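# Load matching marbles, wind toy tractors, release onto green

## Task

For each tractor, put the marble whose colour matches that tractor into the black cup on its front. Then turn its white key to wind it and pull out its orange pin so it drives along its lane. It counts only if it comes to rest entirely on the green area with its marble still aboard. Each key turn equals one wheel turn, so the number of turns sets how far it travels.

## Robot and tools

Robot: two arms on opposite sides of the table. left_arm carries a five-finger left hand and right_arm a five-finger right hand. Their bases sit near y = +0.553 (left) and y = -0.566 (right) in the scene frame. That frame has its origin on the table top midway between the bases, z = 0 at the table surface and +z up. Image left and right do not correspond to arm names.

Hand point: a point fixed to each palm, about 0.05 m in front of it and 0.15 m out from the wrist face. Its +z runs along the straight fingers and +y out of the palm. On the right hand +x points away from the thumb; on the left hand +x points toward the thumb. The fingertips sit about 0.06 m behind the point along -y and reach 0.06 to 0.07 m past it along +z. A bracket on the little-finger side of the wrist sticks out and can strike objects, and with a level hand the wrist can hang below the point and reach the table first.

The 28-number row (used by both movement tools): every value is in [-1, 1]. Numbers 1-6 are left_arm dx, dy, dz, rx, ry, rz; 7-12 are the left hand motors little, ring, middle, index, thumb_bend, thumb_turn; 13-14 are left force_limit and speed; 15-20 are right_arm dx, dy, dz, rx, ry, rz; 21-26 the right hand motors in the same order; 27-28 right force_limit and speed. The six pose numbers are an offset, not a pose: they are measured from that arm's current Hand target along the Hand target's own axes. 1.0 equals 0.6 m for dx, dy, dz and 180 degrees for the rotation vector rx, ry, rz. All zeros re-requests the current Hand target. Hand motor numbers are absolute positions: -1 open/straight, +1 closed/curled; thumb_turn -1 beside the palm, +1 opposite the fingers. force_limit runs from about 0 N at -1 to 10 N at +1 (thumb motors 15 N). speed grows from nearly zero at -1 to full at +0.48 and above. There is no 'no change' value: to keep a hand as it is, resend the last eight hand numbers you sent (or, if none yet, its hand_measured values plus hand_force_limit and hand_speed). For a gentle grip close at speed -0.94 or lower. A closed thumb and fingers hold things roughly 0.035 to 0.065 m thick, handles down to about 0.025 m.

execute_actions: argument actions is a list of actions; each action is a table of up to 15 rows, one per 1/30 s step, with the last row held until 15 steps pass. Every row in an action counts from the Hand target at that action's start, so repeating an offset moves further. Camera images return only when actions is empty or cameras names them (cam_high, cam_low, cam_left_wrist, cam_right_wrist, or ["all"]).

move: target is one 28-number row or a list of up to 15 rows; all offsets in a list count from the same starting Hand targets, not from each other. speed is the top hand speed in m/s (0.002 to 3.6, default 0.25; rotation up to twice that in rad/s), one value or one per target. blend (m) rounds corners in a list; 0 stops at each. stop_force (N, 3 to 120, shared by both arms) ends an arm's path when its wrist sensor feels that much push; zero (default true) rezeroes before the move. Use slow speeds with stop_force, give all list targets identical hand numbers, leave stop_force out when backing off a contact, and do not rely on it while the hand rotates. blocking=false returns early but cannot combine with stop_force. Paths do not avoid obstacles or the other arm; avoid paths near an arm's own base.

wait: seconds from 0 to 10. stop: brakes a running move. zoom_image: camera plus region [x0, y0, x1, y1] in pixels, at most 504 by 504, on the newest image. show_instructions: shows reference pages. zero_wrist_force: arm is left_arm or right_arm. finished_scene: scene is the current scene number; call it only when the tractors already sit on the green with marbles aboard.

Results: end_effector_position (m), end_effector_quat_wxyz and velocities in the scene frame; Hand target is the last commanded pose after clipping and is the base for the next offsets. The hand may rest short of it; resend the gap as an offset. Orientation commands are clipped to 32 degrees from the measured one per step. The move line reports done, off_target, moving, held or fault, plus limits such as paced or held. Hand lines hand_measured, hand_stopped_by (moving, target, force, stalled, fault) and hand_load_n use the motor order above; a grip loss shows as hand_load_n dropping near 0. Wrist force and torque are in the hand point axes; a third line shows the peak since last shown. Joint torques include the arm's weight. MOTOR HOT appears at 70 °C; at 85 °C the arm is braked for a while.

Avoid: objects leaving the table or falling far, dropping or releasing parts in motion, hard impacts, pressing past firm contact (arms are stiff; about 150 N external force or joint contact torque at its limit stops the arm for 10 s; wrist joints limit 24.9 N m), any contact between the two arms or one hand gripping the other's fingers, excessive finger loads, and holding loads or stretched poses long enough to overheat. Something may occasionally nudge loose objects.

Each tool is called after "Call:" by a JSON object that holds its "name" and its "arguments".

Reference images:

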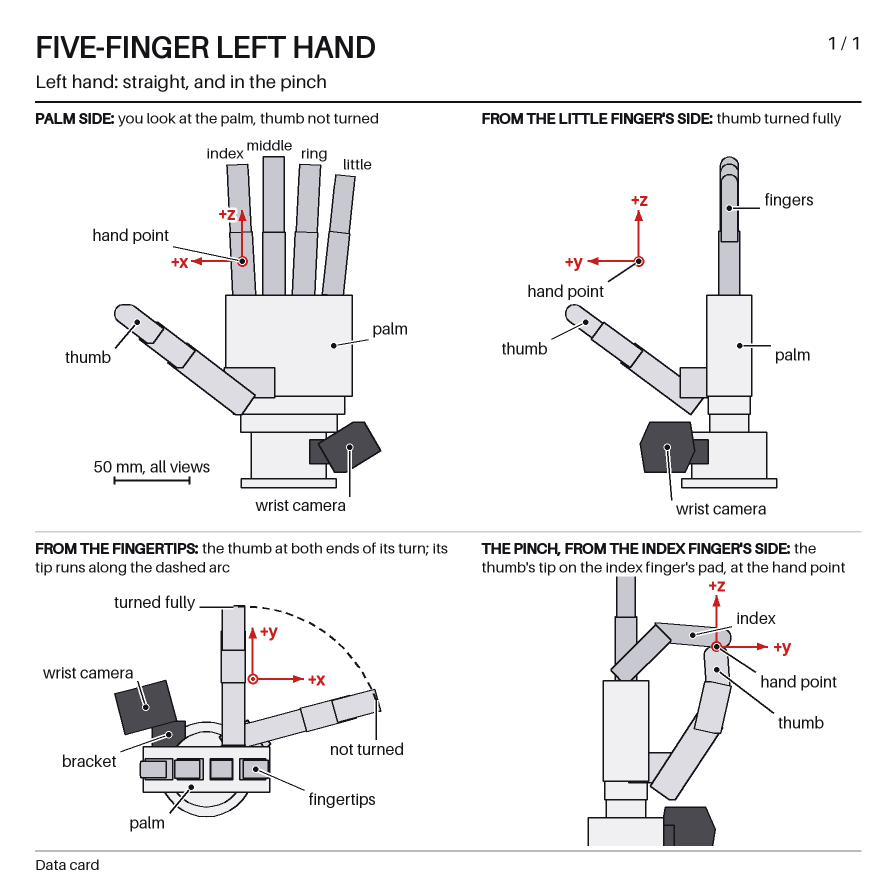

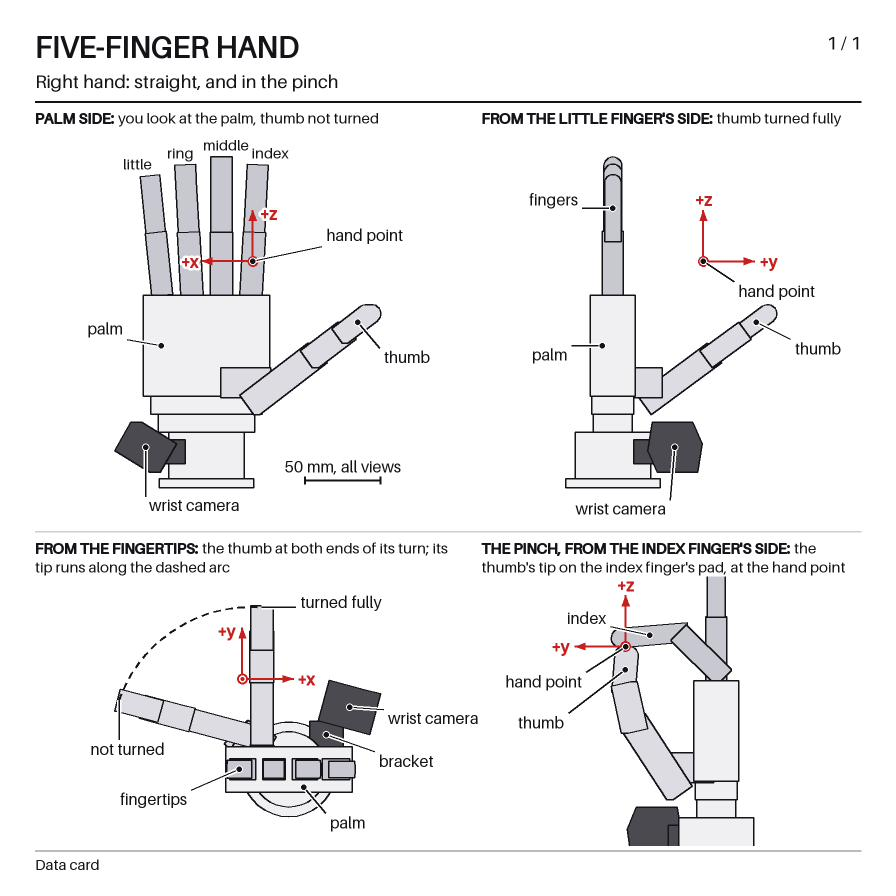

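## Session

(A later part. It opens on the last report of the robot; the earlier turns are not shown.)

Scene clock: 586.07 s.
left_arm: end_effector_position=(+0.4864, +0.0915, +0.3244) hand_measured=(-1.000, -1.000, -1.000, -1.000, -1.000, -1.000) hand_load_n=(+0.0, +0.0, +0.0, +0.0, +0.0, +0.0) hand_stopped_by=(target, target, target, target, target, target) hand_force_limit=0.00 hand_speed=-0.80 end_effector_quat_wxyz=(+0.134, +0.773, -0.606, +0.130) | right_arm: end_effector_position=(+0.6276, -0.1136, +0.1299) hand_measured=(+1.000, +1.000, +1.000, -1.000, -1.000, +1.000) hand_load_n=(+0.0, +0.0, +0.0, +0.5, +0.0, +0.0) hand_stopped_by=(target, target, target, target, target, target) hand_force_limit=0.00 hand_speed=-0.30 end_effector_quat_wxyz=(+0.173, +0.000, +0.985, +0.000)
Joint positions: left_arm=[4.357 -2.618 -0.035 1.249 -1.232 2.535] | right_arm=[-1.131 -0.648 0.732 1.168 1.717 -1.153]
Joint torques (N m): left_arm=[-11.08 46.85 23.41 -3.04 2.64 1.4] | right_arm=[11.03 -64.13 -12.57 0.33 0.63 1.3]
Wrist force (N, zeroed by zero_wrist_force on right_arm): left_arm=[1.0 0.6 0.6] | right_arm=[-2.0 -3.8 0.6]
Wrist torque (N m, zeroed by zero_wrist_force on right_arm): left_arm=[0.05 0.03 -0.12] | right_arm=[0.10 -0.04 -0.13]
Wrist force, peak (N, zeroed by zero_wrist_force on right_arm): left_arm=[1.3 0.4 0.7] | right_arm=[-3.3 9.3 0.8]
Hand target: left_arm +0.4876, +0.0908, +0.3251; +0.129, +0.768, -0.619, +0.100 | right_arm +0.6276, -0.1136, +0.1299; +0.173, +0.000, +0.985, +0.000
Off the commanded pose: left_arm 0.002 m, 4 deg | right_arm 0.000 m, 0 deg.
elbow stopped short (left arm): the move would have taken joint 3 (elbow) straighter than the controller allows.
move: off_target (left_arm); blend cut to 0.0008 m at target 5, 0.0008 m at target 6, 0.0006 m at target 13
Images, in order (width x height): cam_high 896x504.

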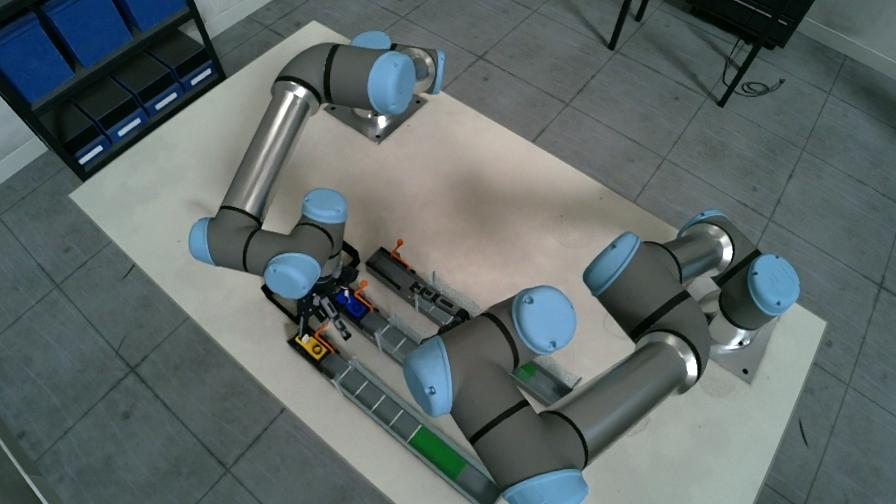

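Call:
{"name": "move", "arguments": {"target": [[0,0,0,0,0,0,-1,-1,-1,-1,-1,-1,0,-0.8,0,-0.0175,0,0,0,0,1,1,1,-1,-1,1,0,-0.3],[0,0,0,0,0,0,-1,-1,-1,-1,-1,-1,0,-0.8,-0.0684,-0.0175,-0.188,0,0,0,1,1,1,-1,-1,1,0,-0.3],[0,0,0,0,0,0,-1,-1,-1,-1,-1,-1,0,-0.8,0.1627,-0.2497,-0.2723,0.1657,-0.1441,-0.5256,-1,-1,0.12,0.27,-0.5,1,0,-0.3]], "speed": 0.2, "blend": [0.003,0.02,0], "cameras": ["cam_left_wrist","cam_right_wrist"]}}

Scene clock: 594.03 s.
left_arm: end_effector_position=(+0.4864, +0.0915, +0.3244) hand_measured=(-1.000, -1.000, -1.000, -1.000, -1.000, -1.000) hand_load_n=(+0.0, +0.0, +0.0, +0.0, +0.0, +0.0) hand_stopped_by=(target, target, target, target, target, target) hand_force_limit=0.00 hand_speed=-0.80 end_effector_quat_wxyz=(+0.134, +0.773, -0.606, +0.130) | right_arm: end_effector_position=(+0.4801, -0.2635, +0.2500) hand_measured=(-1.000, -1.000, +0.120, +0.270, -0.500, +1.000) hand_load_n=(+0.0, +0.0, +0.0, +0.0, +0.0, +0.0) hand_stopped_by=(target, target, target, target, target, target) hand_force_limit=0.00 hand_speed=-0.30 end_effector_quat_wxyz=(+0.303, -0.670, +0.582, -0.348)
Joint positions: left_arm=[4.357 -2.618 -0.035 1.249 -1.232 2.535] | right_arm=[-1.169 -1.399 1.542 0.508 1.898 -3.04]
Joint torques (N m): left_arm=[-11.03 46.65 22.36 -2.87 2.59 1.39] | right_arm=[-8.3 -39.26 -13.68 -0.94 -1.02 -1.24]
Wrist force (N, zeroed by zero_wrist_force on right_arm): left_arm=[1.0 0.4 0.5] | right_arm=[-1.6 3.7 -1.8]
Wrist torque (N m, zeroed by zero_wrist_force on right_arm): left_arm=[0.02 0.02 -0.11] | right_arm=[0.37 0.14 0.18]
Wrist force, peak (N, zeroed by zero_wrist_force on right_arm): left_arm=[1.2 0.5 0.9] | right_arm=[-1.6 3.9 -2.3]
Hand target: left_arm +0.4876, +0.0908, +0.3251; +0.129, +0.768, -0.619, +0.100 | right_arm +0.4801, -0.2635, +0.2500; -0.303, +0.670, -0.582, +0.348
Off the commanded pose: left_arm 0.002 m, 4 deg | right_arm 0.000 m, 0 deg.
elbow stopped short (left arm): the move would have taken joint 3 (elbow) straighter than the controller allows.
move: off_target (left_arm)
Images, in order (width x height): cam_left_wrist 896x504, cam_right_wrist 896x504.

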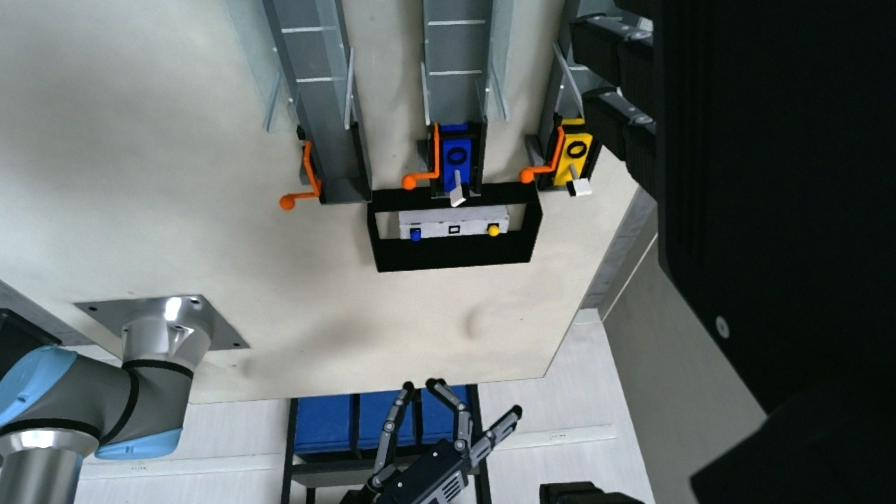

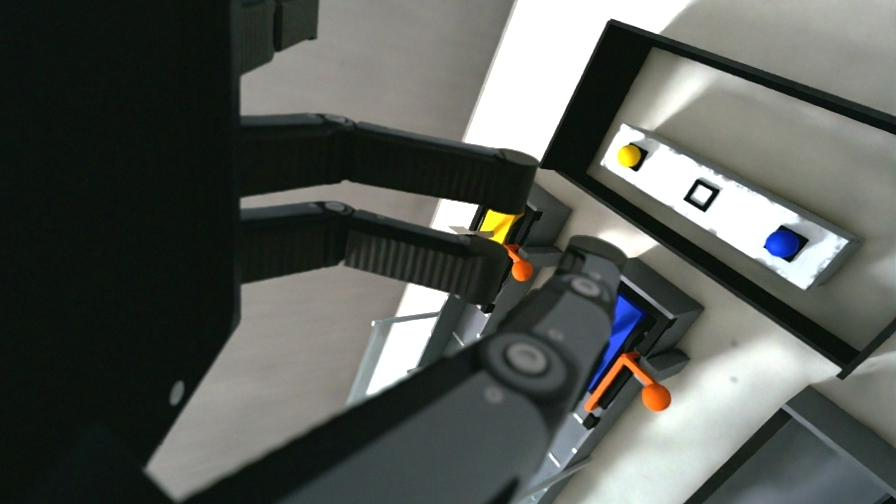

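Call:
{"name": "move", "arguments": {"target": [0,0,0,0,0,0,-1,-1,-1,-1,-1,-1,0,-0.8,-0.0305,0.2158,0.1539,0,0,0,-1,-1,0.12,0.27,-0.5,1,0,-0.3], "speed": 0.12}}

Call:
{"name": "zero_wrist_force", "arguments": {"arm": "right_arm"}}

Call:
{"name": "move", "arguments": {"target": [0,0,0,0,0,0,-1,-1,-1,-1,-1,-1,0,-0.8,-0.0068,0.0487,0.0344,0,0,0,-1,-1,0.12,0.27,-0.5,1,0,-0.3], "speed": 0.008, "stop_force": 3, "cameras": ["cam_right_wrist","cam_left_wrist"]}}

Call:
{"name": "zoom_image", "arguments": {"camera": "cam_right_wrist", "region": [430, 180, 630, 320]}}

Scene clock: 596.73 s.
left_arm: end_effector_position=(+0.4864, +0.0915, +0.3244) hand_measured=(-1.000, -1.000, -1.000, -1.000, -1.000, -1.000) hand_load_n=(+0.0, +0.0, +0.5, +0.0, +0.0, +0.0) hand_stopped_by=(target, target, target, target, target, target) hand_force_limit=0.00 hand_speed=-0.80 end_effector_quat_wxyz=(+0.134, +0.773, -0.606, +0.130) | right_arm: end_effector_position=(+0.4806, -0.2633, +0.0900) hand_measured=(-1.000, -1.000, +0.120, +0.270, -0.500, +1.000) hand_load_n=(+0.0, -0.5, +0.0, +0.0, +0.0, +0.0) hand_stopped_by=(target, target, target, target, target, target) hand_force_limit=0.00 hand_speed=-0.30 end_effector_quat_wxyz=(+0.303, -0.669, +0.582, -0.348)
Joint positions: left_arm=[4.357 -2.618 -0.035 1.249 -1.232 2.535] | right_arm=[-1.169 -1.27 1.814 0.107 1.898 -3.04]
Joint torques (N m): left_arm=[-10.85 47.11 22.17 -3 2.61 1.37] | right_arm=[2.69 -16.1 -10.09 -1.62 -1.55 -1.37]
Wrist force (N, zeroed by zero_wrist_force on right_arm): left_arm=[0.7 0.2 0.7] | right_arm=[-1.6 3.5 -2.0]
Wrist torque (N m, zeroed by zero_wrist_force on right_arm): left_arm=[-0.01 0.07 -0.12] | right_arm=[0.34 0.14 0.16]
Wrist force, peak (N, zeroed by zero_wrist_force on right_arm): left_arm=[1.2 0.2 0.8] | right_arm=[-1.6 4.3 -1.5]
Hand target: left_arm +0.4876, +0.0908, +0.3251; +0.129, +0.768, -0.619, +0.100 | right_arm +0.4806, -0.2633, +0.0899; -0.303, +0.670, -0.582, +0.348
Off the commanded pose: left_arm 0.002 m, 4 deg | right_arm 0.000 m, 0 deg.
elbow stopped short (left arm): the move would have taken joint 3 (elbow) straighter than the controller allows.
move: off_target (left_arm)

Wrist force sensor zeroed.

Scene clock: 601.90 s.
left_arm: end_effector_position=(+0.4864, +0.0915, +0.3244) hand_measured=(-1.000, -1.000, -1.000, -1.000, -1.000, -1.000) hand_load_n=(+0.0, +0.0, +0.0, +0.0, +0.0, +0.0) hand_stopped_by=(target, target, target, target, target, target) hand_force_limit=0.00 hand_speed=-0.80 end_effector_quat_wxyz=(+0.134, +0.773, -0.606, +0.130) | right_arm: end_effector_position=(+0.4806, -0.2633, +0.0583) hand_measured=(-1.000, -1.000, +0.120, +0.270, -0.500, +1.000) hand_load_n=(+0.0, +0.0, +0.0, -1.0, +0.0, +0.0) hand_stopped_by=(target, target, target, target, target, target) hand_force_limit=0.00 hand_speed=-0.30 end_effector_quat_wxyz=(+0.303, -0.669, +0.582, -0.348)
Joint positions: left_arm=[4.357 -2.618 -0.035 1.249 -1.232 2.535] | right_arm=[-1.169 -1.227 1.851 0.027 1.898 -3.04]
Joint torques (N m): left_arm=[-10.82 47.19 21.22 -2.88 2.62 1.38] | right_arm=[6.96 -40.45 -22.49 2.2 1.68 0.84]
Wrist force (N, zeroed by zero_wrist_force on right_arm): left_arm=[0.9 0.3 0.6] | right_arm=[-0.4 -3.9 -0.4]
Wrist torque (N m, zeroed by zero_wrist_force on right_arm): left_arm=[0.00 0.03 -0.12] | right_arm=[-0.08 0.02 -0.04]
Wrist force, peak (N, zeroed by zero_wrist_force on right_arm): left_arm=[1.2 0.7 0.5] | right_arm=[-0.5 -6.3 -0.9]
Hand target: left_arm +0.4876, +0.0908, +0.3251; +0.129, +0.768, -0.619, +0.100 | right_arm +0.4806, -0.2633, +0.0583; -0.303, +0.669, -0.582, +0.348 (not the last commanded pose)
Off the commanded pose: left_arm 0.002 m, 4 deg | right_arm 0.004 m, 0 deg.
elbow stopped short (left arm): the move would have taken joint 3 (elbow) straighter than the controller allows.
move: contact (right_arm), off_target (left_arm)
Images, in order (width x height): cam_left_wrist 896x504, cam_right_wrist 896x504.

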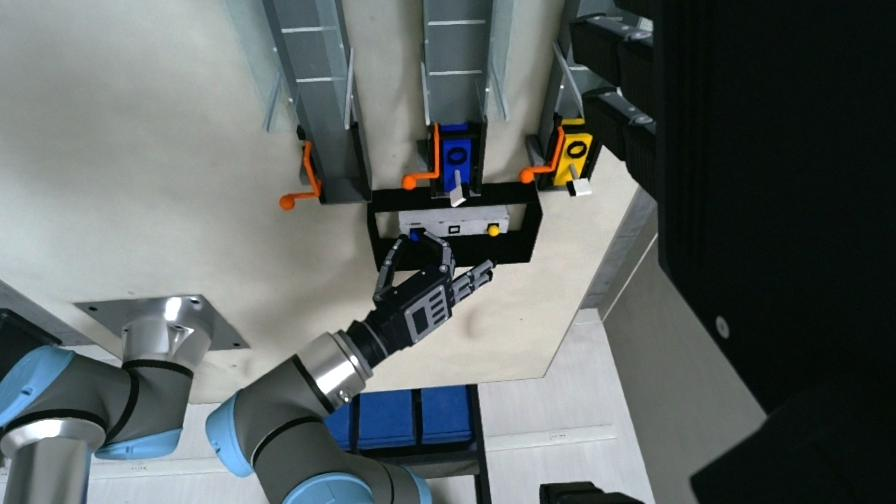

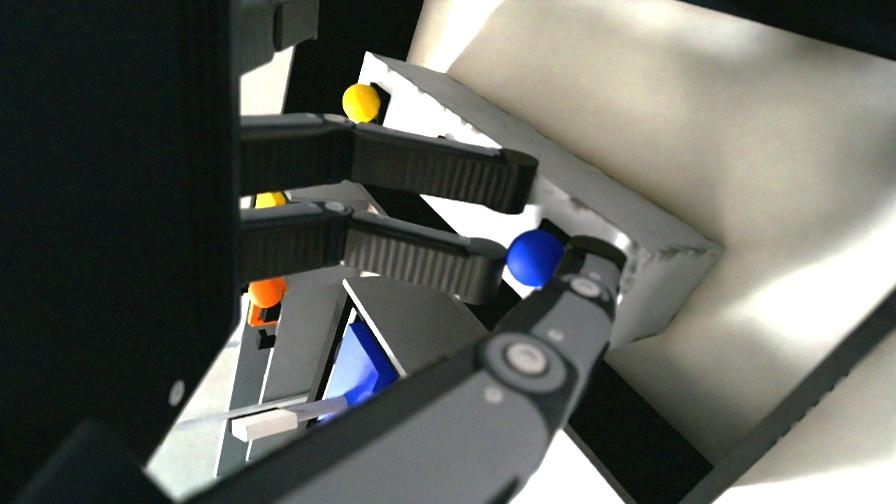

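Scaled by 2.520.

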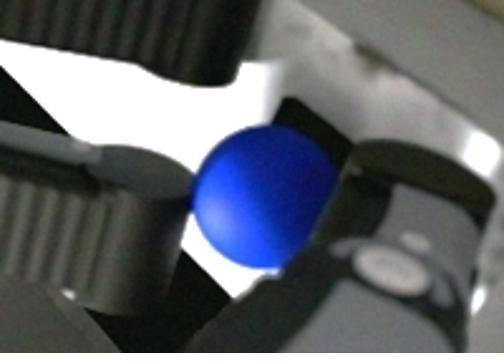

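Call:
{"name": "move", "arguments": {"target": [0,0,0,0,0,0,-1,-1,-1,-1,-1,-1,0,-0.8,0.0001,-0.0009,-0.0006,0,0,0,-1,-1,0.12,0.27,-0.5,1,0,-0.3], "speed": 0.01}}

Call:
{"name": "move", "arguments": {"target": [0,0,0,0,0,0,-1,-1,-1,-1,-1,-1,0,-0.8,0,0,0,0,0,0,-1,-1,0.24,0.34,-0.2,1,-0.7,-0.93], "speed": 0.01, "cameras": ["cam_right_wrist"]}}

Call:
{"name": "zoom_image", "arguments": {"camera": "cam_right_wrist", "region": [430, 180, 630, 320]}}

Scene clock: 603.00 s.
left_arm: end_effector_position=(+0.4864, +0.0915, +0.3244) hand_measured=(-1.000, -1.000, -1.000, -1.000, -1.000, -1.000) hand_load_n=(+0.0, +0.0, +0.0, +0.0, +0.0, +0.0) hand_stopped_by=(target, target, target, target, target, target) hand_force_limit=0.00 hand_speed=-0.80 end_effector_quat_wxyz=(+0.134, +0.773, -0.606, +0.130) | right_arm: end_effector_position=(+0.4806, -0.2633, +0.0589) hand_measured=(-1.000, -1.000, +0.120, +0.270, -0.500, +1.000) hand_load_n=(-0.5, +0.0, +0.0, +0.0, +0.0, +0.0) hand_stopped_by=(target, target, target, target, target, target) hand_force_limit=0.00 hand_speed=-0.30 end_effector_quat_wxyz=(+0.303, -0.669, +0.582, -0.348)
Joint positions: left_arm=[4.357 -2.618 -0.035 1.249 -1.232 2.535] | right_arm=[-1.169 -1.228 1.85 0.029 1.898 -3.04]
Joint torques (N m): left_arm=[-10.79 46.91 21.32 -2.88 2.67 1.41] | right_arm=[6.89 -42.2 -24.57 2.09 1.96 1.01]
Wrist force (N, zeroed by zero_wrist_force on right_arm): left_arm=[0.8 0.2 0.7] | right_arm=[-0.2 -0.7 0.1]
Wrist torque (N m, zeroed by zero_wrist_force on right_arm): left_arm=[-0.01 0.05 -0.12] | right_arm=[-0.05 0.02 -0.02]
Wrist force, peak (N, zeroed by zero_wrist_force on right_arm): left_arm=[1.3 0.3 0.9] | right_arm=[-0.2 -4.2 -0.7]
Hand target: left_arm +0.4876, +0.0908, +0.3251; +0.129, +0.768, -0.619, +0.100 | right_arm +0.4806, -0.2633, +0.0589; -0.303, +0.669, -0.582, +0.348
Off the commanded pose: left_arm 0.002 m, 4 deg | right_arm 0.000 m, 0 deg.
elbow stopped short (left arm): the move would have taken joint 3 (elbow) straighter than the controller allows.
move: off_target (left_arm)

Scene clock: 603.87 s.
left_arm: end_effector_position=(+0.4864, +0.0915, +0.3244) hand_measured=(-1.000, -1.000, -1.000, -1.000, -1.000, -1.000) hand_load_n=(+0.0, -0.5, +0.0, +0.0, +0.0, +0.0) hand_stopped_by=(target, target, target, target, target, target) hand_force_limit=0.00 hand_speed=-0.80 end_effector_quat_wxyz=(+0.134, +0.773, -0.606, +0.130) | right_arm: end_effector_position=(+0.4807, -0.2632, +0.0590) hand_measured=(-1.000, -1.000, +0.240, +0.328, -0.472, +1.000) hand_load_n=(+0.0, +0.0, +0.0, +2.0, +2.5, -0.5) hand_stopped_by=(target, target, target, force, force, target) hand_force_limit=-0.70 hand_speed=-0.93 end_effector_quat_wxyz=(+0.303, -0.669, +0.582, -0.348)
Joint positions: left_arm=[4.357 -2.618 -0.035 1.249 -1.232 2.535] | right_arm=[-1.169 -1.228 1.85 0.029 1.898 -3.04]
Joint torques (N m): left_arm=[-10.7 47.38 21.16 -2.81 2.54 1.42] | right_arm=[5.82 -38.26 -18.47 2.78 2.11 0.99]
Wrist force (N, zeroed by zero_wrist_force on right_arm): left_arm=[1.0 0.3 0.4] | right_arm=[-0.1 -2.9 0.5]
Wrist torque (N m, zeroed by zero_wrist_force on right_arm): left_arm=[0.01 0.02 -0.11] | right_arm=[-0.04 -0.02 -0.02]
Wrist force, peak (N, zeroed by zero_wrist_force on right_arm): left_arm=[1.1 0.2 0.8] | right_arm=[-0.2 -4.3 0.1]
Hand target: left_arm +0.4876, +0.0908, +0.3251; +0.129, +0.768, -0.619, +0.100 | right_arm +0.4806, -0.2633, +0.0589; -0.303, +0.669, -0.582, +0.348
Off the commanded pose: left_arm 0.002 m, 4 deg | right_arm 0.000 m, 0 deg.
elbow stopped short (left arm): the move would have taken joint 3 (elbow) straighter than the controller allows.
move: off_target (left_arm)
Images, in order (width x height): cam_right_wrist 896x504.

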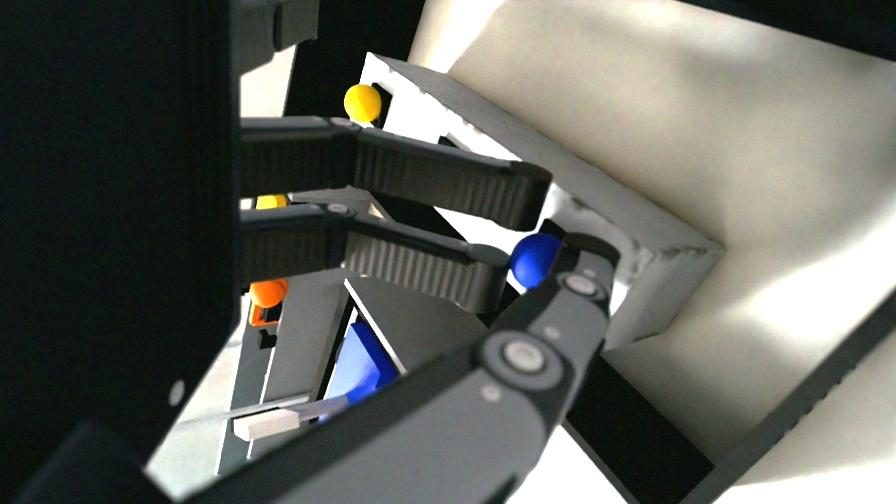

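Scaled by 2.520.

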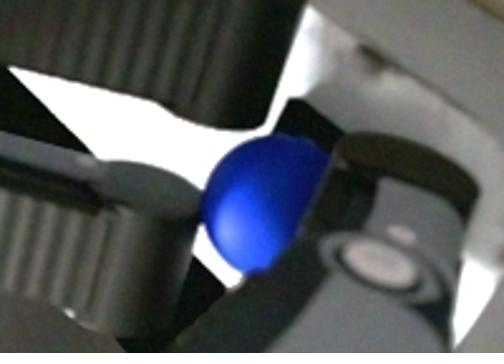

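Call:
{"name": "move", "arguments": {"target": [0,0,0,0,0,0,-1,-1,-1,-1,-1,-1,0,-0.8,0,0,0,0,0,0,-1,-1,0.32,0.38,-0.2,1,-0.7,-0.95], "speed": 0.01}}

Call:
{"name": "move", "arguments": {"target": [0,0,0,0,0,0,-1,-1,-1,-1,-1,-1,0,-0.8,0,0,0,0,0,0,-1,-1,0.36,0.4,-0.18,1,-0.5,-0.95], "speed": 0.01, "cameras": ["cam_right_wrist"]}}

Call:
{"name": "zoom_image", "arguments": {"camera": "cam_right_wrist", "region": [430, 180, 630, 320]}}

Scene clock: 604.83 s.
left_arm: end_effector_position=(+0.4864, +0.0915, +0.3244) hand_measured=(-1.000, -1.000, -1.000, -1.000, -1.000, -1.000) hand_load_n=(+0.0, +0.0, +0.0, +0.0, +0.0, +0.0) hand_stopped_by=(target, target, target, target, target, target) hand_force_limit=0.00 hand_speed=-0.80 end_effector_quat_wxyz=(+0.134, +0.773, -0.606, +0.130) | right_arm: end_effector_position=(+0.4807, -0.2632, +0.0590) hand_measured=(-1.000, -1.000, +0.276, +0.328, -0.472, +1.000) hand_load_n=(+0.0, +0.0, +1.5, +1.0, +3.5, +1.0) hand_stopped_by=(target, target, force, force, force, target) hand_force_limit=-0.70 hand_speed=-0.95 end_effector_quat_wxyz=(+0.303, -0.669, +0.582, -0.348)
Joint positions: left_arm=[4.357 -2.618 -0.035 1.249 -1.232 2.535] | right_arm=[-1.169 -1.228 1.85 0.029 1.898 -3.04]
Joint torques (N m): left_arm=[-11.04 47.29 20.85 -2.85 2.6 1.42] | right_arm=[6.81 -32.2 -11.42 2.53 1.87 1.04]
Wrist force (N, zeroed by zero_wrist_force on right_arm): left_arm=[0.9 0.3 0.6] | right_arm=[-0.5 -3.1 0.8]
Wrist torque (N m, zeroed by zero_wrist_force on right_arm): left_arm=[0.00 0.03 -0.11] | right_arm=[-0.05 0.01 -0.03]
Wrist force, peak (N, zeroed by zero_wrist_force on right_arm): left_arm=[1.3 0.4 0.7] | right_arm=[-0.2 -3.4 0.7]
Hand target: left_arm +0.4876, +0.0908, +0.3251; +0.129, +0.768, -0.619, +0.100 | right_arm +0.4806, -0.2633, +0.0589; -0.303, +0.669, -0.582, +0.348
Off the commanded pose: left_arm 0.002 m, 4 deg | right_arm 0.000 m, 0 deg.
elbow stopped short (left arm): the move would have taken joint 3 (elbow) straighter than the controller allows.
move: off_target (left_arm)

Scene clock: 605.33 s.
left_arm: end_effector_position=(+0.4864, +0.0915, +0.3244) hand_measured=(-1.000, -1.000, -1.000, -1.000, -1.000, -1.000) hand_load_n=(+0.0, +0.0, +0.0, +0.0, +0.0, +0.0) hand_stopped_by=(target, target, target, target, target, target) hand_force_limit=0.00 hand_speed=-0.80 end_effector_quat_wxyz=(+0.134, +0.773, -0.606, +0.130) | right_arm: end_effector_position=(+0.4806, -0.2633, +0.0590) hand_measured=(-1.000, -1.000, +0.294, +0.342, -0.472, +1.000) hand_load_n=(+0.0, +0.0, +2.5, +2.5, +7.5, +1.5) hand_stopped_by=(target, target, force, force, force, target) hand_force_limit=-0.50 hand_speed=-0.95 end_effector_quat_wxyz=(+0.303, -0.669, +0.582, -0.348)
Joint positions: left_arm=[4.357 -2.618 -0.035 1.249 -1.232 2.535] | right_arm=[-1.169 -1.228 1.85 0.029 1.898 -3.04]
Joint torques (N m): left_arm=[-10.95 47.1 21.15 -2.72 2.58 1.42] | right_arm=[6.71 -30.48 -11.2 1.82 1.75 1.05]
Wrist force (N, zeroed by zero_wrist_force on right_arm): left_arm=[1.2 0.3 0.7] | right_arm=[0.1 -1.8 0.2]
Wrist torque (N m, zeroed by zero_wrist_force on right_arm): left_arm=[-0.01 0.01 -0.11] | right_arm=[-0.01 -0.01 -0.01]
Wrist force, peak (N, zeroed by zero_wrist_force on right_arm): left_arm=[1.1 0.4 0.9] | right_arm=[-0.3 -3.2 0.6]
Hand target: left_arm +0.4876, +0.0908, +0.3251; +0.129, +0.768, -0.619, +0.100 | right_arm +0.4806, -0.2633, +0.0589; -0.303, +0.669, -0.582, +0.348
Off the commanded pose: left_arm 0.002 m, 4 deg | right_arm 0.000 m, 0 deg.
elbow stopped short (left arm): the move would have taken joint 3 (elbow) straighter than the controller allows.
move: off_target (left_arm)
Images, in order (width x height): cam_right_wrist 896x504.

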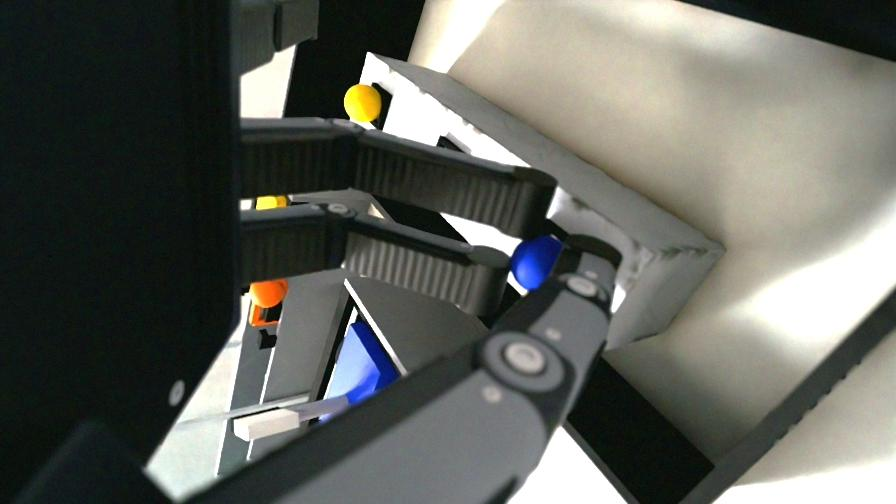

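Scaled by 2.520.

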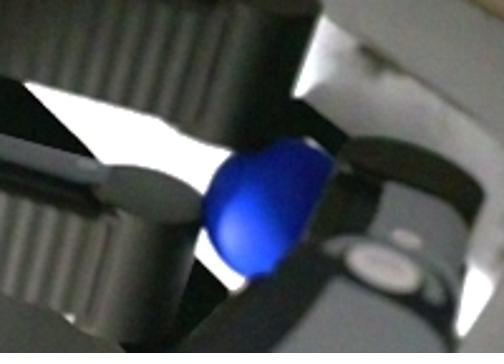

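Call:
{"name": "move", "arguments": {"target": [0,0,0,0,0,0,-1,-1,-1,-1,-1,-1,0,-0.8,0.0011,-0.0081,-0.0057,0,0,0,-1,-1,0.36,0.4,-0.18,1,-0.5,-0.95], "speed": 0.01, "cameras": ["cam_right_wrist"]}}

Call:
{"name": "zoom_image", "arguments": {"camera": "cam_right_wrist", "region": [430, 180, 630, 320]}}

Scene clock: 606.50 s.
left_arm: end_effector_position=(+0.4864, +0.0915, +0.3244) hand_measured=(-1.000, -1.000, -1.000, -1.000, -1.000, -1.000) hand_load_n=(+0.0, +0.0, +0.0, +0.0, -0.5, +0.0) hand_stopped_by=(target, target, target, target, target, target) hand_force_limit=0.00 hand_speed=-0.80 end_effector_quat_wxyz=(+0.134, +0.773, -0.606, +0.130) | right_arm: end_effector_position=(+0.4807, -0.2632, +0.0649) hand_measured=(-1.000, -1.000, +0.294, +0.342, -0.472, +1.000) hand_load_n=(+0.0, +0.0, +2.5, +3.0, +8.0, +1.0) hand_stopped_by=(target, target, force, force, force, target) hand_force_limit=-0.50 hand_speed=-0.95 end_effector_quat_wxyz=(+0.303, -0.669, +0.582, -0.348)
Joint positions: left_arm=[4.357 -2.618 -0.035 1.249 -1.232 2.535] | right_arm=[-1.169 -1.236 1.844 0.044 1.898 -3.04]
Joint torques (N m): left_arm=[-10.99 46.82 20.78 -2.89 2.56 1.35] | right_arm=[6.89 -41.46 -24.61 2.12 2.02 0.95]
Wrist force (N, zeroed by zero_wrist_force on right_arm): left_arm=[0.8 0.4 0.6] | right_arm=[0.1 -0.1 0.3]
Wrist torque (N m, zeroed by zero_wrist_force on right_arm): left_arm=[0.01 0.05 -0.12] | right_arm=[-0.04 -0.03 0.01]
Wrist force, peak (N, zeroed by zero_wrist_force on right_arm): left_arm=[1.1 0.4 1.0] | right_arm=[0.2 -2.1 0.5]
Hand target: left_arm +0.4876, +0.0908, +0.3251; +0.129, +0.768, -0.619, +0.100 | right_arm +0.4807, -0.2632, +0.0649; -0.303, +0.669, -0.582, +0.348
Off the commanded pose: left_arm 0.002 m, 4 deg | right_arm 0.000 m, 0 deg.
elbow stopped short (left arm): the move would have taken joint 3 (elbow) straighter than the controller allows.
move: off_target (left_arm)
Images, in order (width x height): cam_right_wrist 896x504.

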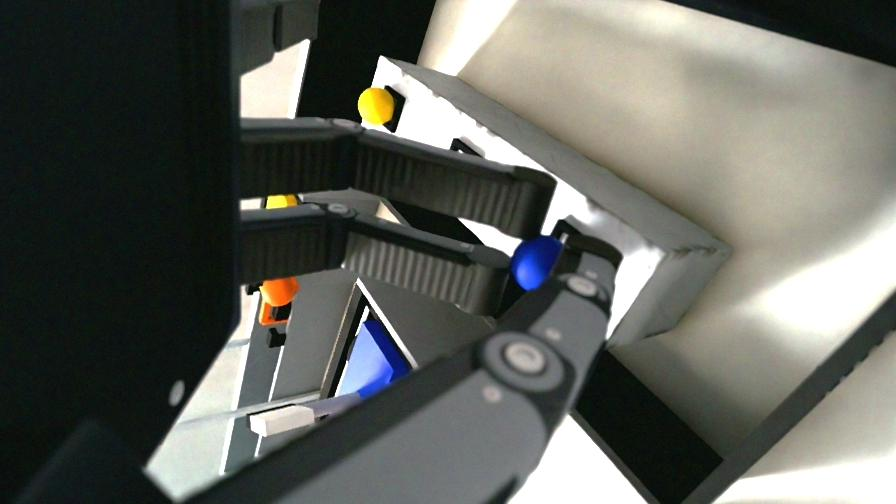

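Scaled by 2.520.

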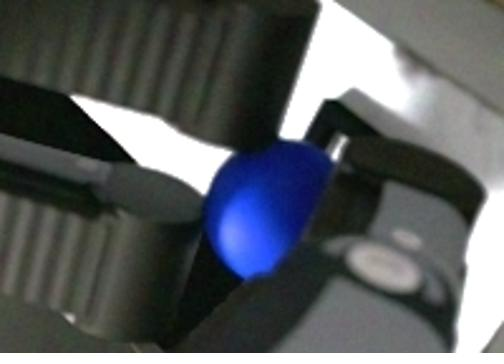

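Call:
{"name": "move", "arguments": {"target": [[0,0,0,0,0,0,-1,-1,-1,-1,-1,-1,0,-0.8,0.01235,-0.0879,-0.0622,0,0,0,-1,-1,0.36,0.4,-0.18,1,-0.5,-0.95],[0,0,0,0,0,0,-1,-1,-1,-1,-1,-1,0,-0.8,-0.2127,-0.1616,-0.0025,0.0241,-0.1712,-0.1212,-1,-1,0.36,0.4,-0.18,1,-0.5,-0.95]], "speed": 0.1, "blend": [0.02,0], "cameras": ["cam_right_wrist","cam_left_wrist","cam_high"]}}

Call:
{"name": "zoom_image", "arguments": {"camera": "cam_left_wrist", "region": [400, 100, 540, 230]}}

Call:
{"name": "zoom_image", "arguments": {"camera": "cam_right_wrist", "region": [430, 180, 630, 320]}}

Scene clock: 612.47 s.
left_arm: end_effector_position=(+0.4864, +0.0915, +0.3244) hand_measured=(-1.000, -1.000, -1.000, -1.000, -1.000, -1.000) hand_load_n=(+0.0, +0.0, +0.0, +0.0, +0.0, +0.0) hand_stopped_by=(target, target, target, target, target, target) hand_force_limit=0.00 hand_speed=-0.80 end_effector_quat_wxyz=(+0.134, +0.773, -0.606, +0.130) | right_arm: end_effector_position=(+0.5243, -0.1234, +0.1300) hand_measured=(-1.000, -1.000, +0.294, +0.342, -0.472, +1.000) hand_load_n=(-0.5, +0.0, +2.5, +3.0, +8.0, +1.0) hand_stopped_by=(target, target, force, force, force, target) hand_force_limit=-0.50 hand_speed=-0.95 end_effector_quat_wxyz=(+0.400, -0.822, +0.332, -0.231)
Joint positions: left_arm=[4.357 -2.618 -0.035 1.249 -1.232 2.535] | right_arm=[-1.167 -1.099 1.45 0.276 1.36 -3.43]
Joint torques (N m): left_arm=[-10.92 47.22 20.3 -2.78 2.51 1.41] | right_arm=[9.92 -25.35 -28.43 1.74 -2.24 -1.37]
Wrist force (N, zeroed by zero_wrist_force on right_arm): left_arm=[0.8 0.4 0.5] | right_arm=[0.1 0.2 0.0]
Wrist torque (N m, zeroed by zero_wrist_force on right_arm): left_arm=[0.02 0.05 -0.13] | right_arm=[0.01 -0.03 0.02]
Wrist force, peak (N, zeroed by zero_wrist_force on right_arm): left_arm=[1.3 0.4 0.7] | right_arm=[-0.1 0.7 0.5]
Hand target: left_arm +0.4876, +0.0908, +0.3251; +0.129, +0.768, -0.619, +0.100 | right_arm +0.5243, -0.1234, +0.1300; -0.400, +0.822, -0.332, +0.231
Off the commanded pose: left_arm 0.002 m, 4 deg | right_arm 0.000 m, 0 deg.
elbow stopped short (left arm): the move would have taken joint 3 (elbow) straighter than the controller allows.
move: off_target (left_arm)
Images, in order (width x height): cam_high 896x504, cam_left_wrist 896x504, cam_right_wrist 896x504.

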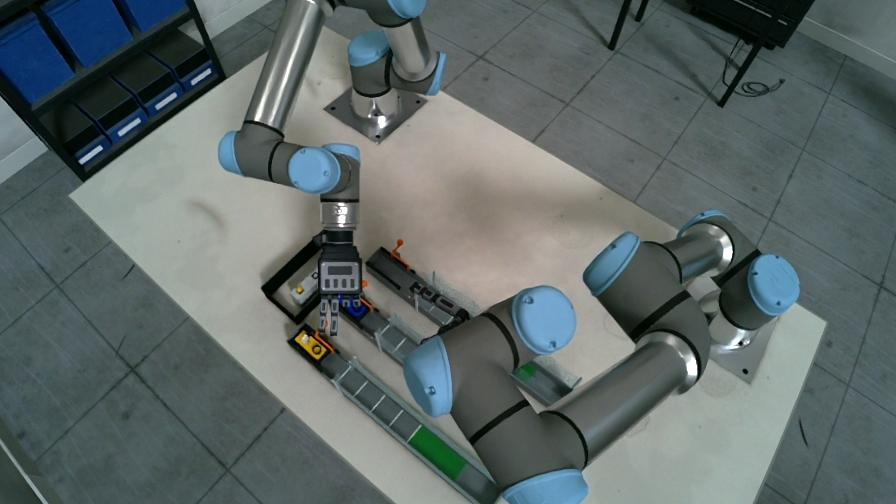

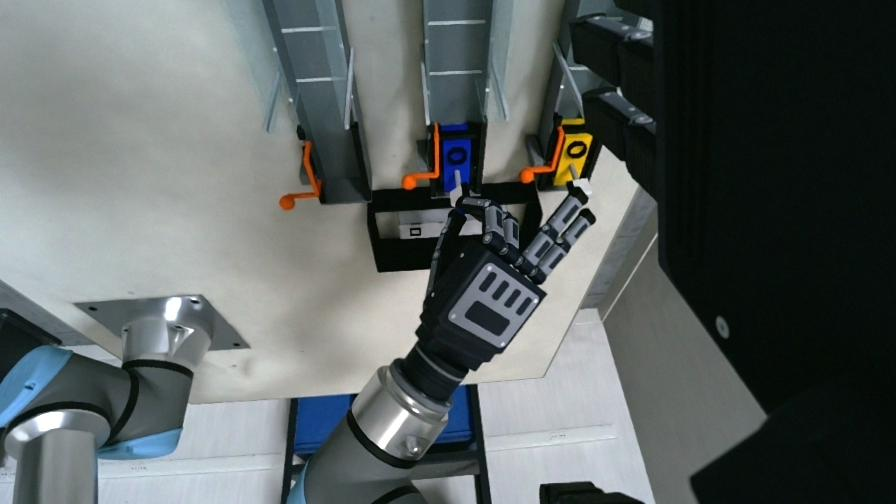

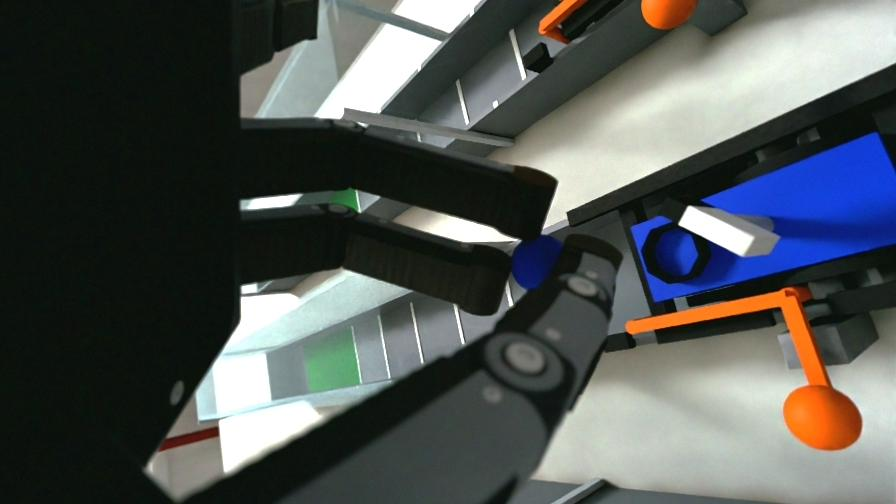

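Scaled by 3.600.

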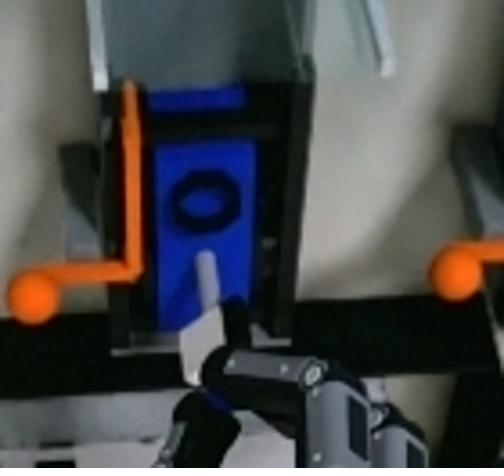

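Scaled by 2.520.

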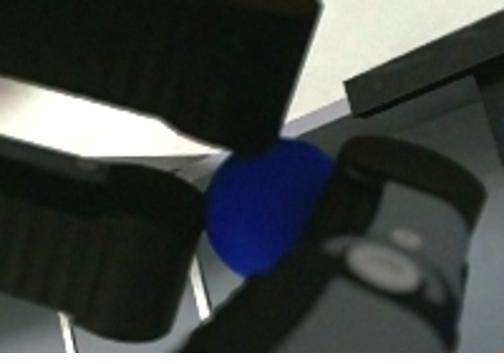

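Call:
{"name": "zero_wrist_force", "arguments": {"arm": "right_arm"}}

Call:
{"name": "move", "arguments": {"target": [0,0,0,0,0,0,-1,-1,-1,-1,-1,-1,0,-0.8,-0.0084,0.0608,0.043,0,0,0,-1,-1,0.36,0.4,-0.18,1,-0.5,-0.95], "speed": 0.03, "stop_force": 4, "cameras": ["cam_right_wrist","cam_left_wrist"]}}

Call:
{"name": "zoom_image", "arguments": {"camera": "cam_right_wrist", "region": [450, 150, 750, 350]}}

Call:
{"name": "zoom_image", "arguments": {"camera": "cam_left_wrist", "region": [400, 120, 500, 220]}}

Wrist force sensor zeroed.

Scene clock: 615.57 s.
left_arm: end_effector_position=(+0.4864, +0.0915, +0.3244) hand_measured=(-1.000, -1.000, -1.000, -1.000, -1.000, -1.000) hand_load_n=(+0.0, +0.0, +0.0, +0.0, +0.0, +0.0) hand_stopped_by=(target, target, target, target, target, target) hand_force_limit=0.00 hand_speed=-0.80 end_effector_quat_wxyz=(+0.134, +0.773, -0.606, +0.130) | right_arm: end_effector_position=(+0.5243, -0.1234, +0.0850) hand_measured=(-1.000, -1.000, +0.294, +0.342, -0.472, +1.000) hand_load_n=(+0.0, -0.5, +2.5, +3.0, +8.0, +1.0) hand_stopped_by=(target, target, force, force, force, target) hand_force_limit=-0.50 hand_speed=-0.95 end_effector_quat_wxyz=(+0.400, -0.822, +0.332, -0.231)
Joint positions: left_arm=[4.357 -2.618 -0.035 1.249 -1.232 2.535] | right_arm=[-1.167 -1.058 1.51 0.175 1.36 -3.431]
Joint torques (N m): left_arm=[-10.81 47.09 19.35 -2.7 2.54 1.31] | right_arm=[-6.7 -25.15 -11.88 -1.41 -1.97 0.19]
Wrist force (N, zeroed by zero_wrist_force on right_arm): left_arm=[0.8 0.5 0.4] | right_arm=[-0.2 0.2 -0.2]
Wrist torque (N m, zeroed by zero_wrist_force on right_arm): left_arm=[0.04 0.04 -0.13] | right_arm=[0.04 0.04 -0.01]
Wrist force, peak (N, zeroed by zero_wrist_force on right_arm): left_arm=[1.0 0.5 0.9] | right_arm=[0.0 -0.2 -0.4]
Hand target: left_arm +0.4876, +0.0908, +0.3251; +0.129, +0.768, -0.619, +0.100 | right_arm +0.5243, -0.1234, +0.0850; -0.400, +0.822, -0.332, +0.231
Off the commanded pose: left_arm 0.002 m, 4 deg | right_arm 0.000 m, 0 deg.
elbow stopped short (left arm): the move would have taken joint 3 (elbow) straighter than the controller allows.
move: off_target (left_arm)
Images, in order (width x height): cam_left_wrist 896x504, cam_right_wrist 896x504.

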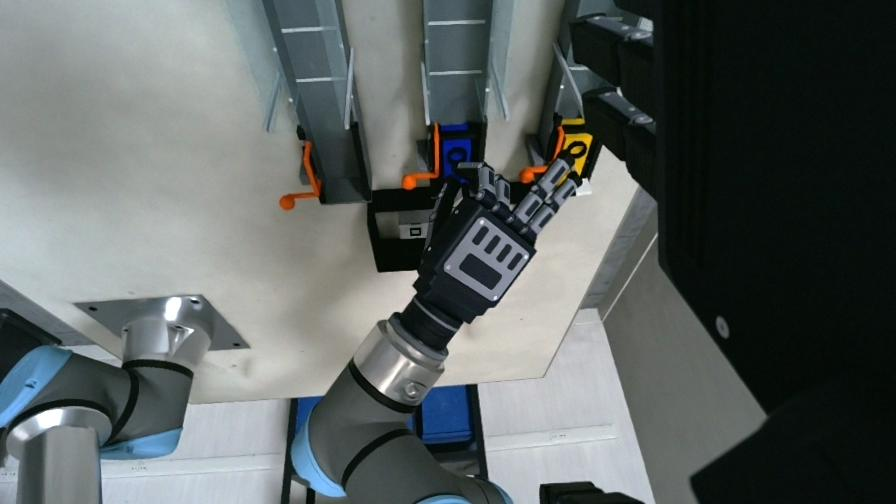

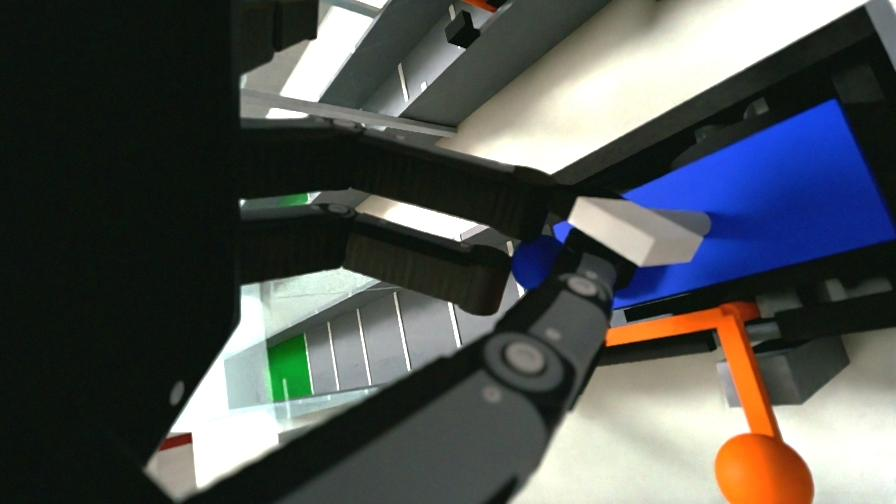

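Scaled by 1.680.

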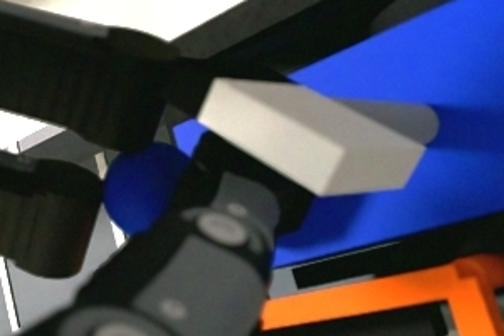

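Scaled by 5.040.

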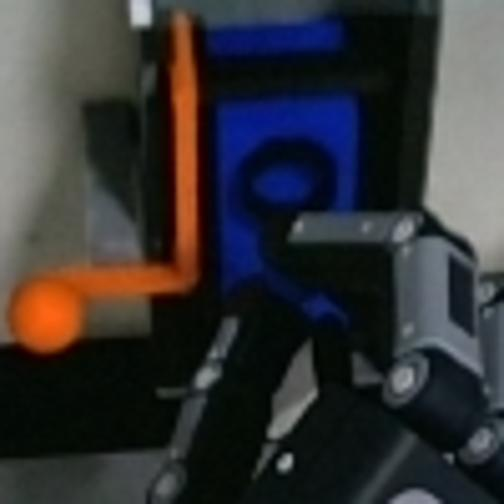

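Call:
{"name": "move", "arguments": {"target": [0,0,0,0,0,0,-1,-1,-1,-1,-1,-1,0,-0.8,-0.0025,0.0176,0.0124,0,0,0,-1,-1,0.36,0.4,-0.18,1,-0.5,-0.95], "speed": 0.01, "stop_force": 3, "cameras": ["cam_right_wrist","cam_left_wrist"]}}

Call:
{"name": "zoom_image", "arguments": {"camera": "cam_right_wrist", "region": [450, 150, 750, 350]}}

Call:
{"name": "zoom_image", "arguments": {"camera": "cam_left_wrist", "region": [400, 120, 500, 220]}}

Scene clock: 618.33 s.
left_arm: end_effector_position=(+0.4864, +0.0915, +0.3244) hand_measured=(-1.000, -1.000, -1.000, -1.000, -1.000, -1.000) hand_load_n=(+0.0, +0.5, +0.0, +0.0, +0.0, +0.0) hand_stopped_by=(target, target, target, target, target, target) hand_force_limit=0.00 hand_speed=-0.80 end_effector_quat_wxyz=(+0.134, +0.773, -0.606, +0.130) | right_arm: end_effector_position=(+0.5243, -0.1234, +0.0720) hand_measured=(-1.000, -1.000, +0.294, +0.342, -0.472, +1.000) hand_load_n=(+0.0, +0.0, +2.0, +3.0, +8.0, +1.5) hand_stopped_by=(target, target, force, force, force, target) hand_force_limit=-0.50 hand_speed=-0.95 end_effector_quat_wxyz=(+0.400, -0.822, +0.332, -0.231)
Joint positions: left_arm=[4.357 -2.618 -0.035 1.249 -1.232 2.535] | right_arm=[-1.167 -1.044 1.525 0.146 1.36 -3.431]
Joint torques (N m): left_arm=[-10.75 47.46 19.2 -2.66 2.59 1.25] | right_arm=[6.95 -25.33 -11.44 -1.41 1.15 1.02]
Wrist force (N, zeroed by zero_wrist_force on right_arm): left_arm=[1.0 0.4 0.6] | right_arm=[-0.2 0.1 -0.1]
Wrist torque (N m, zeroed by zero_wrist_force on right_arm): left_arm=[0.03 0.02 -0.12] | right_arm=[0.03 0.04 -0.01]
Wrist force, peak (N, zeroed by zero_wrist_force on right_arm): left_arm=[1.1 0.3 0.9] | right_arm=[-0.2 0.3 -0.2]
Hand target: left_arm +0.4876, +0.0908, +0.3251; +0.129, +0.768, -0.619, +0.100 | right_arm +0.5243, -0.1234, +0.0720; -0.400, +0.822, -0.332, +0.231
Off the commanded pose: left_arm 0.002 m, 4 deg | right_arm 0.000 m, 0 deg.
elbow stopped short (left arm): the move would have taken joint 3 (elbow) straighter than the controller allows.
move: off_target (left_arm)
Images, in order (width x height): cam_left_wrist 896x504, cam_right_wrist 896x504.

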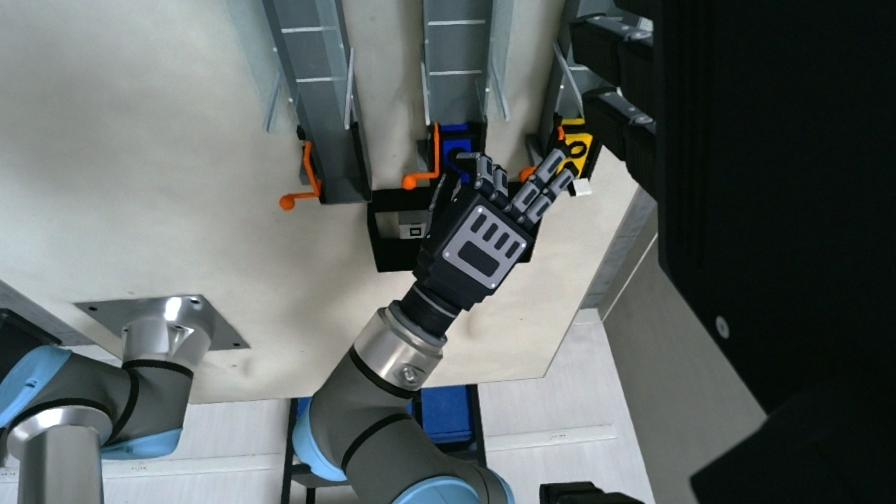

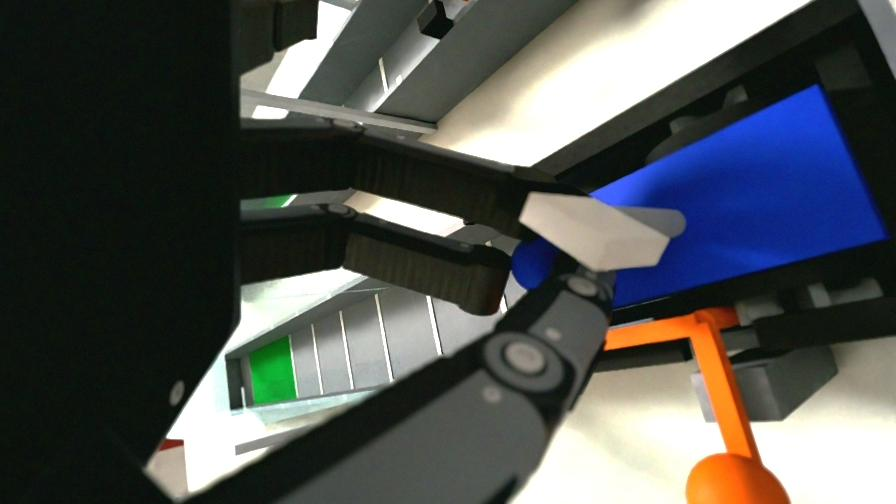

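Scaled by 1.680.

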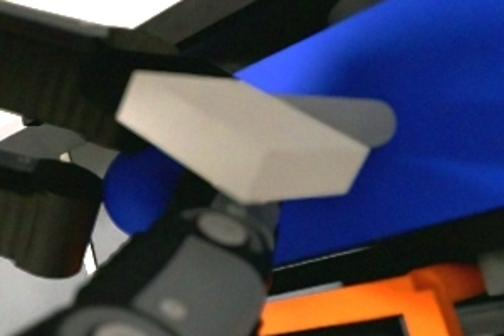

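Scaled by 5.040.

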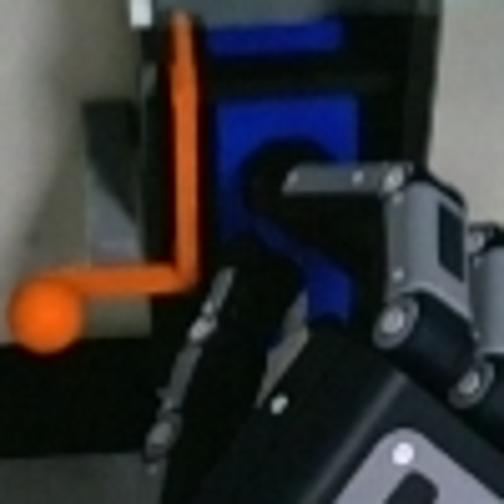

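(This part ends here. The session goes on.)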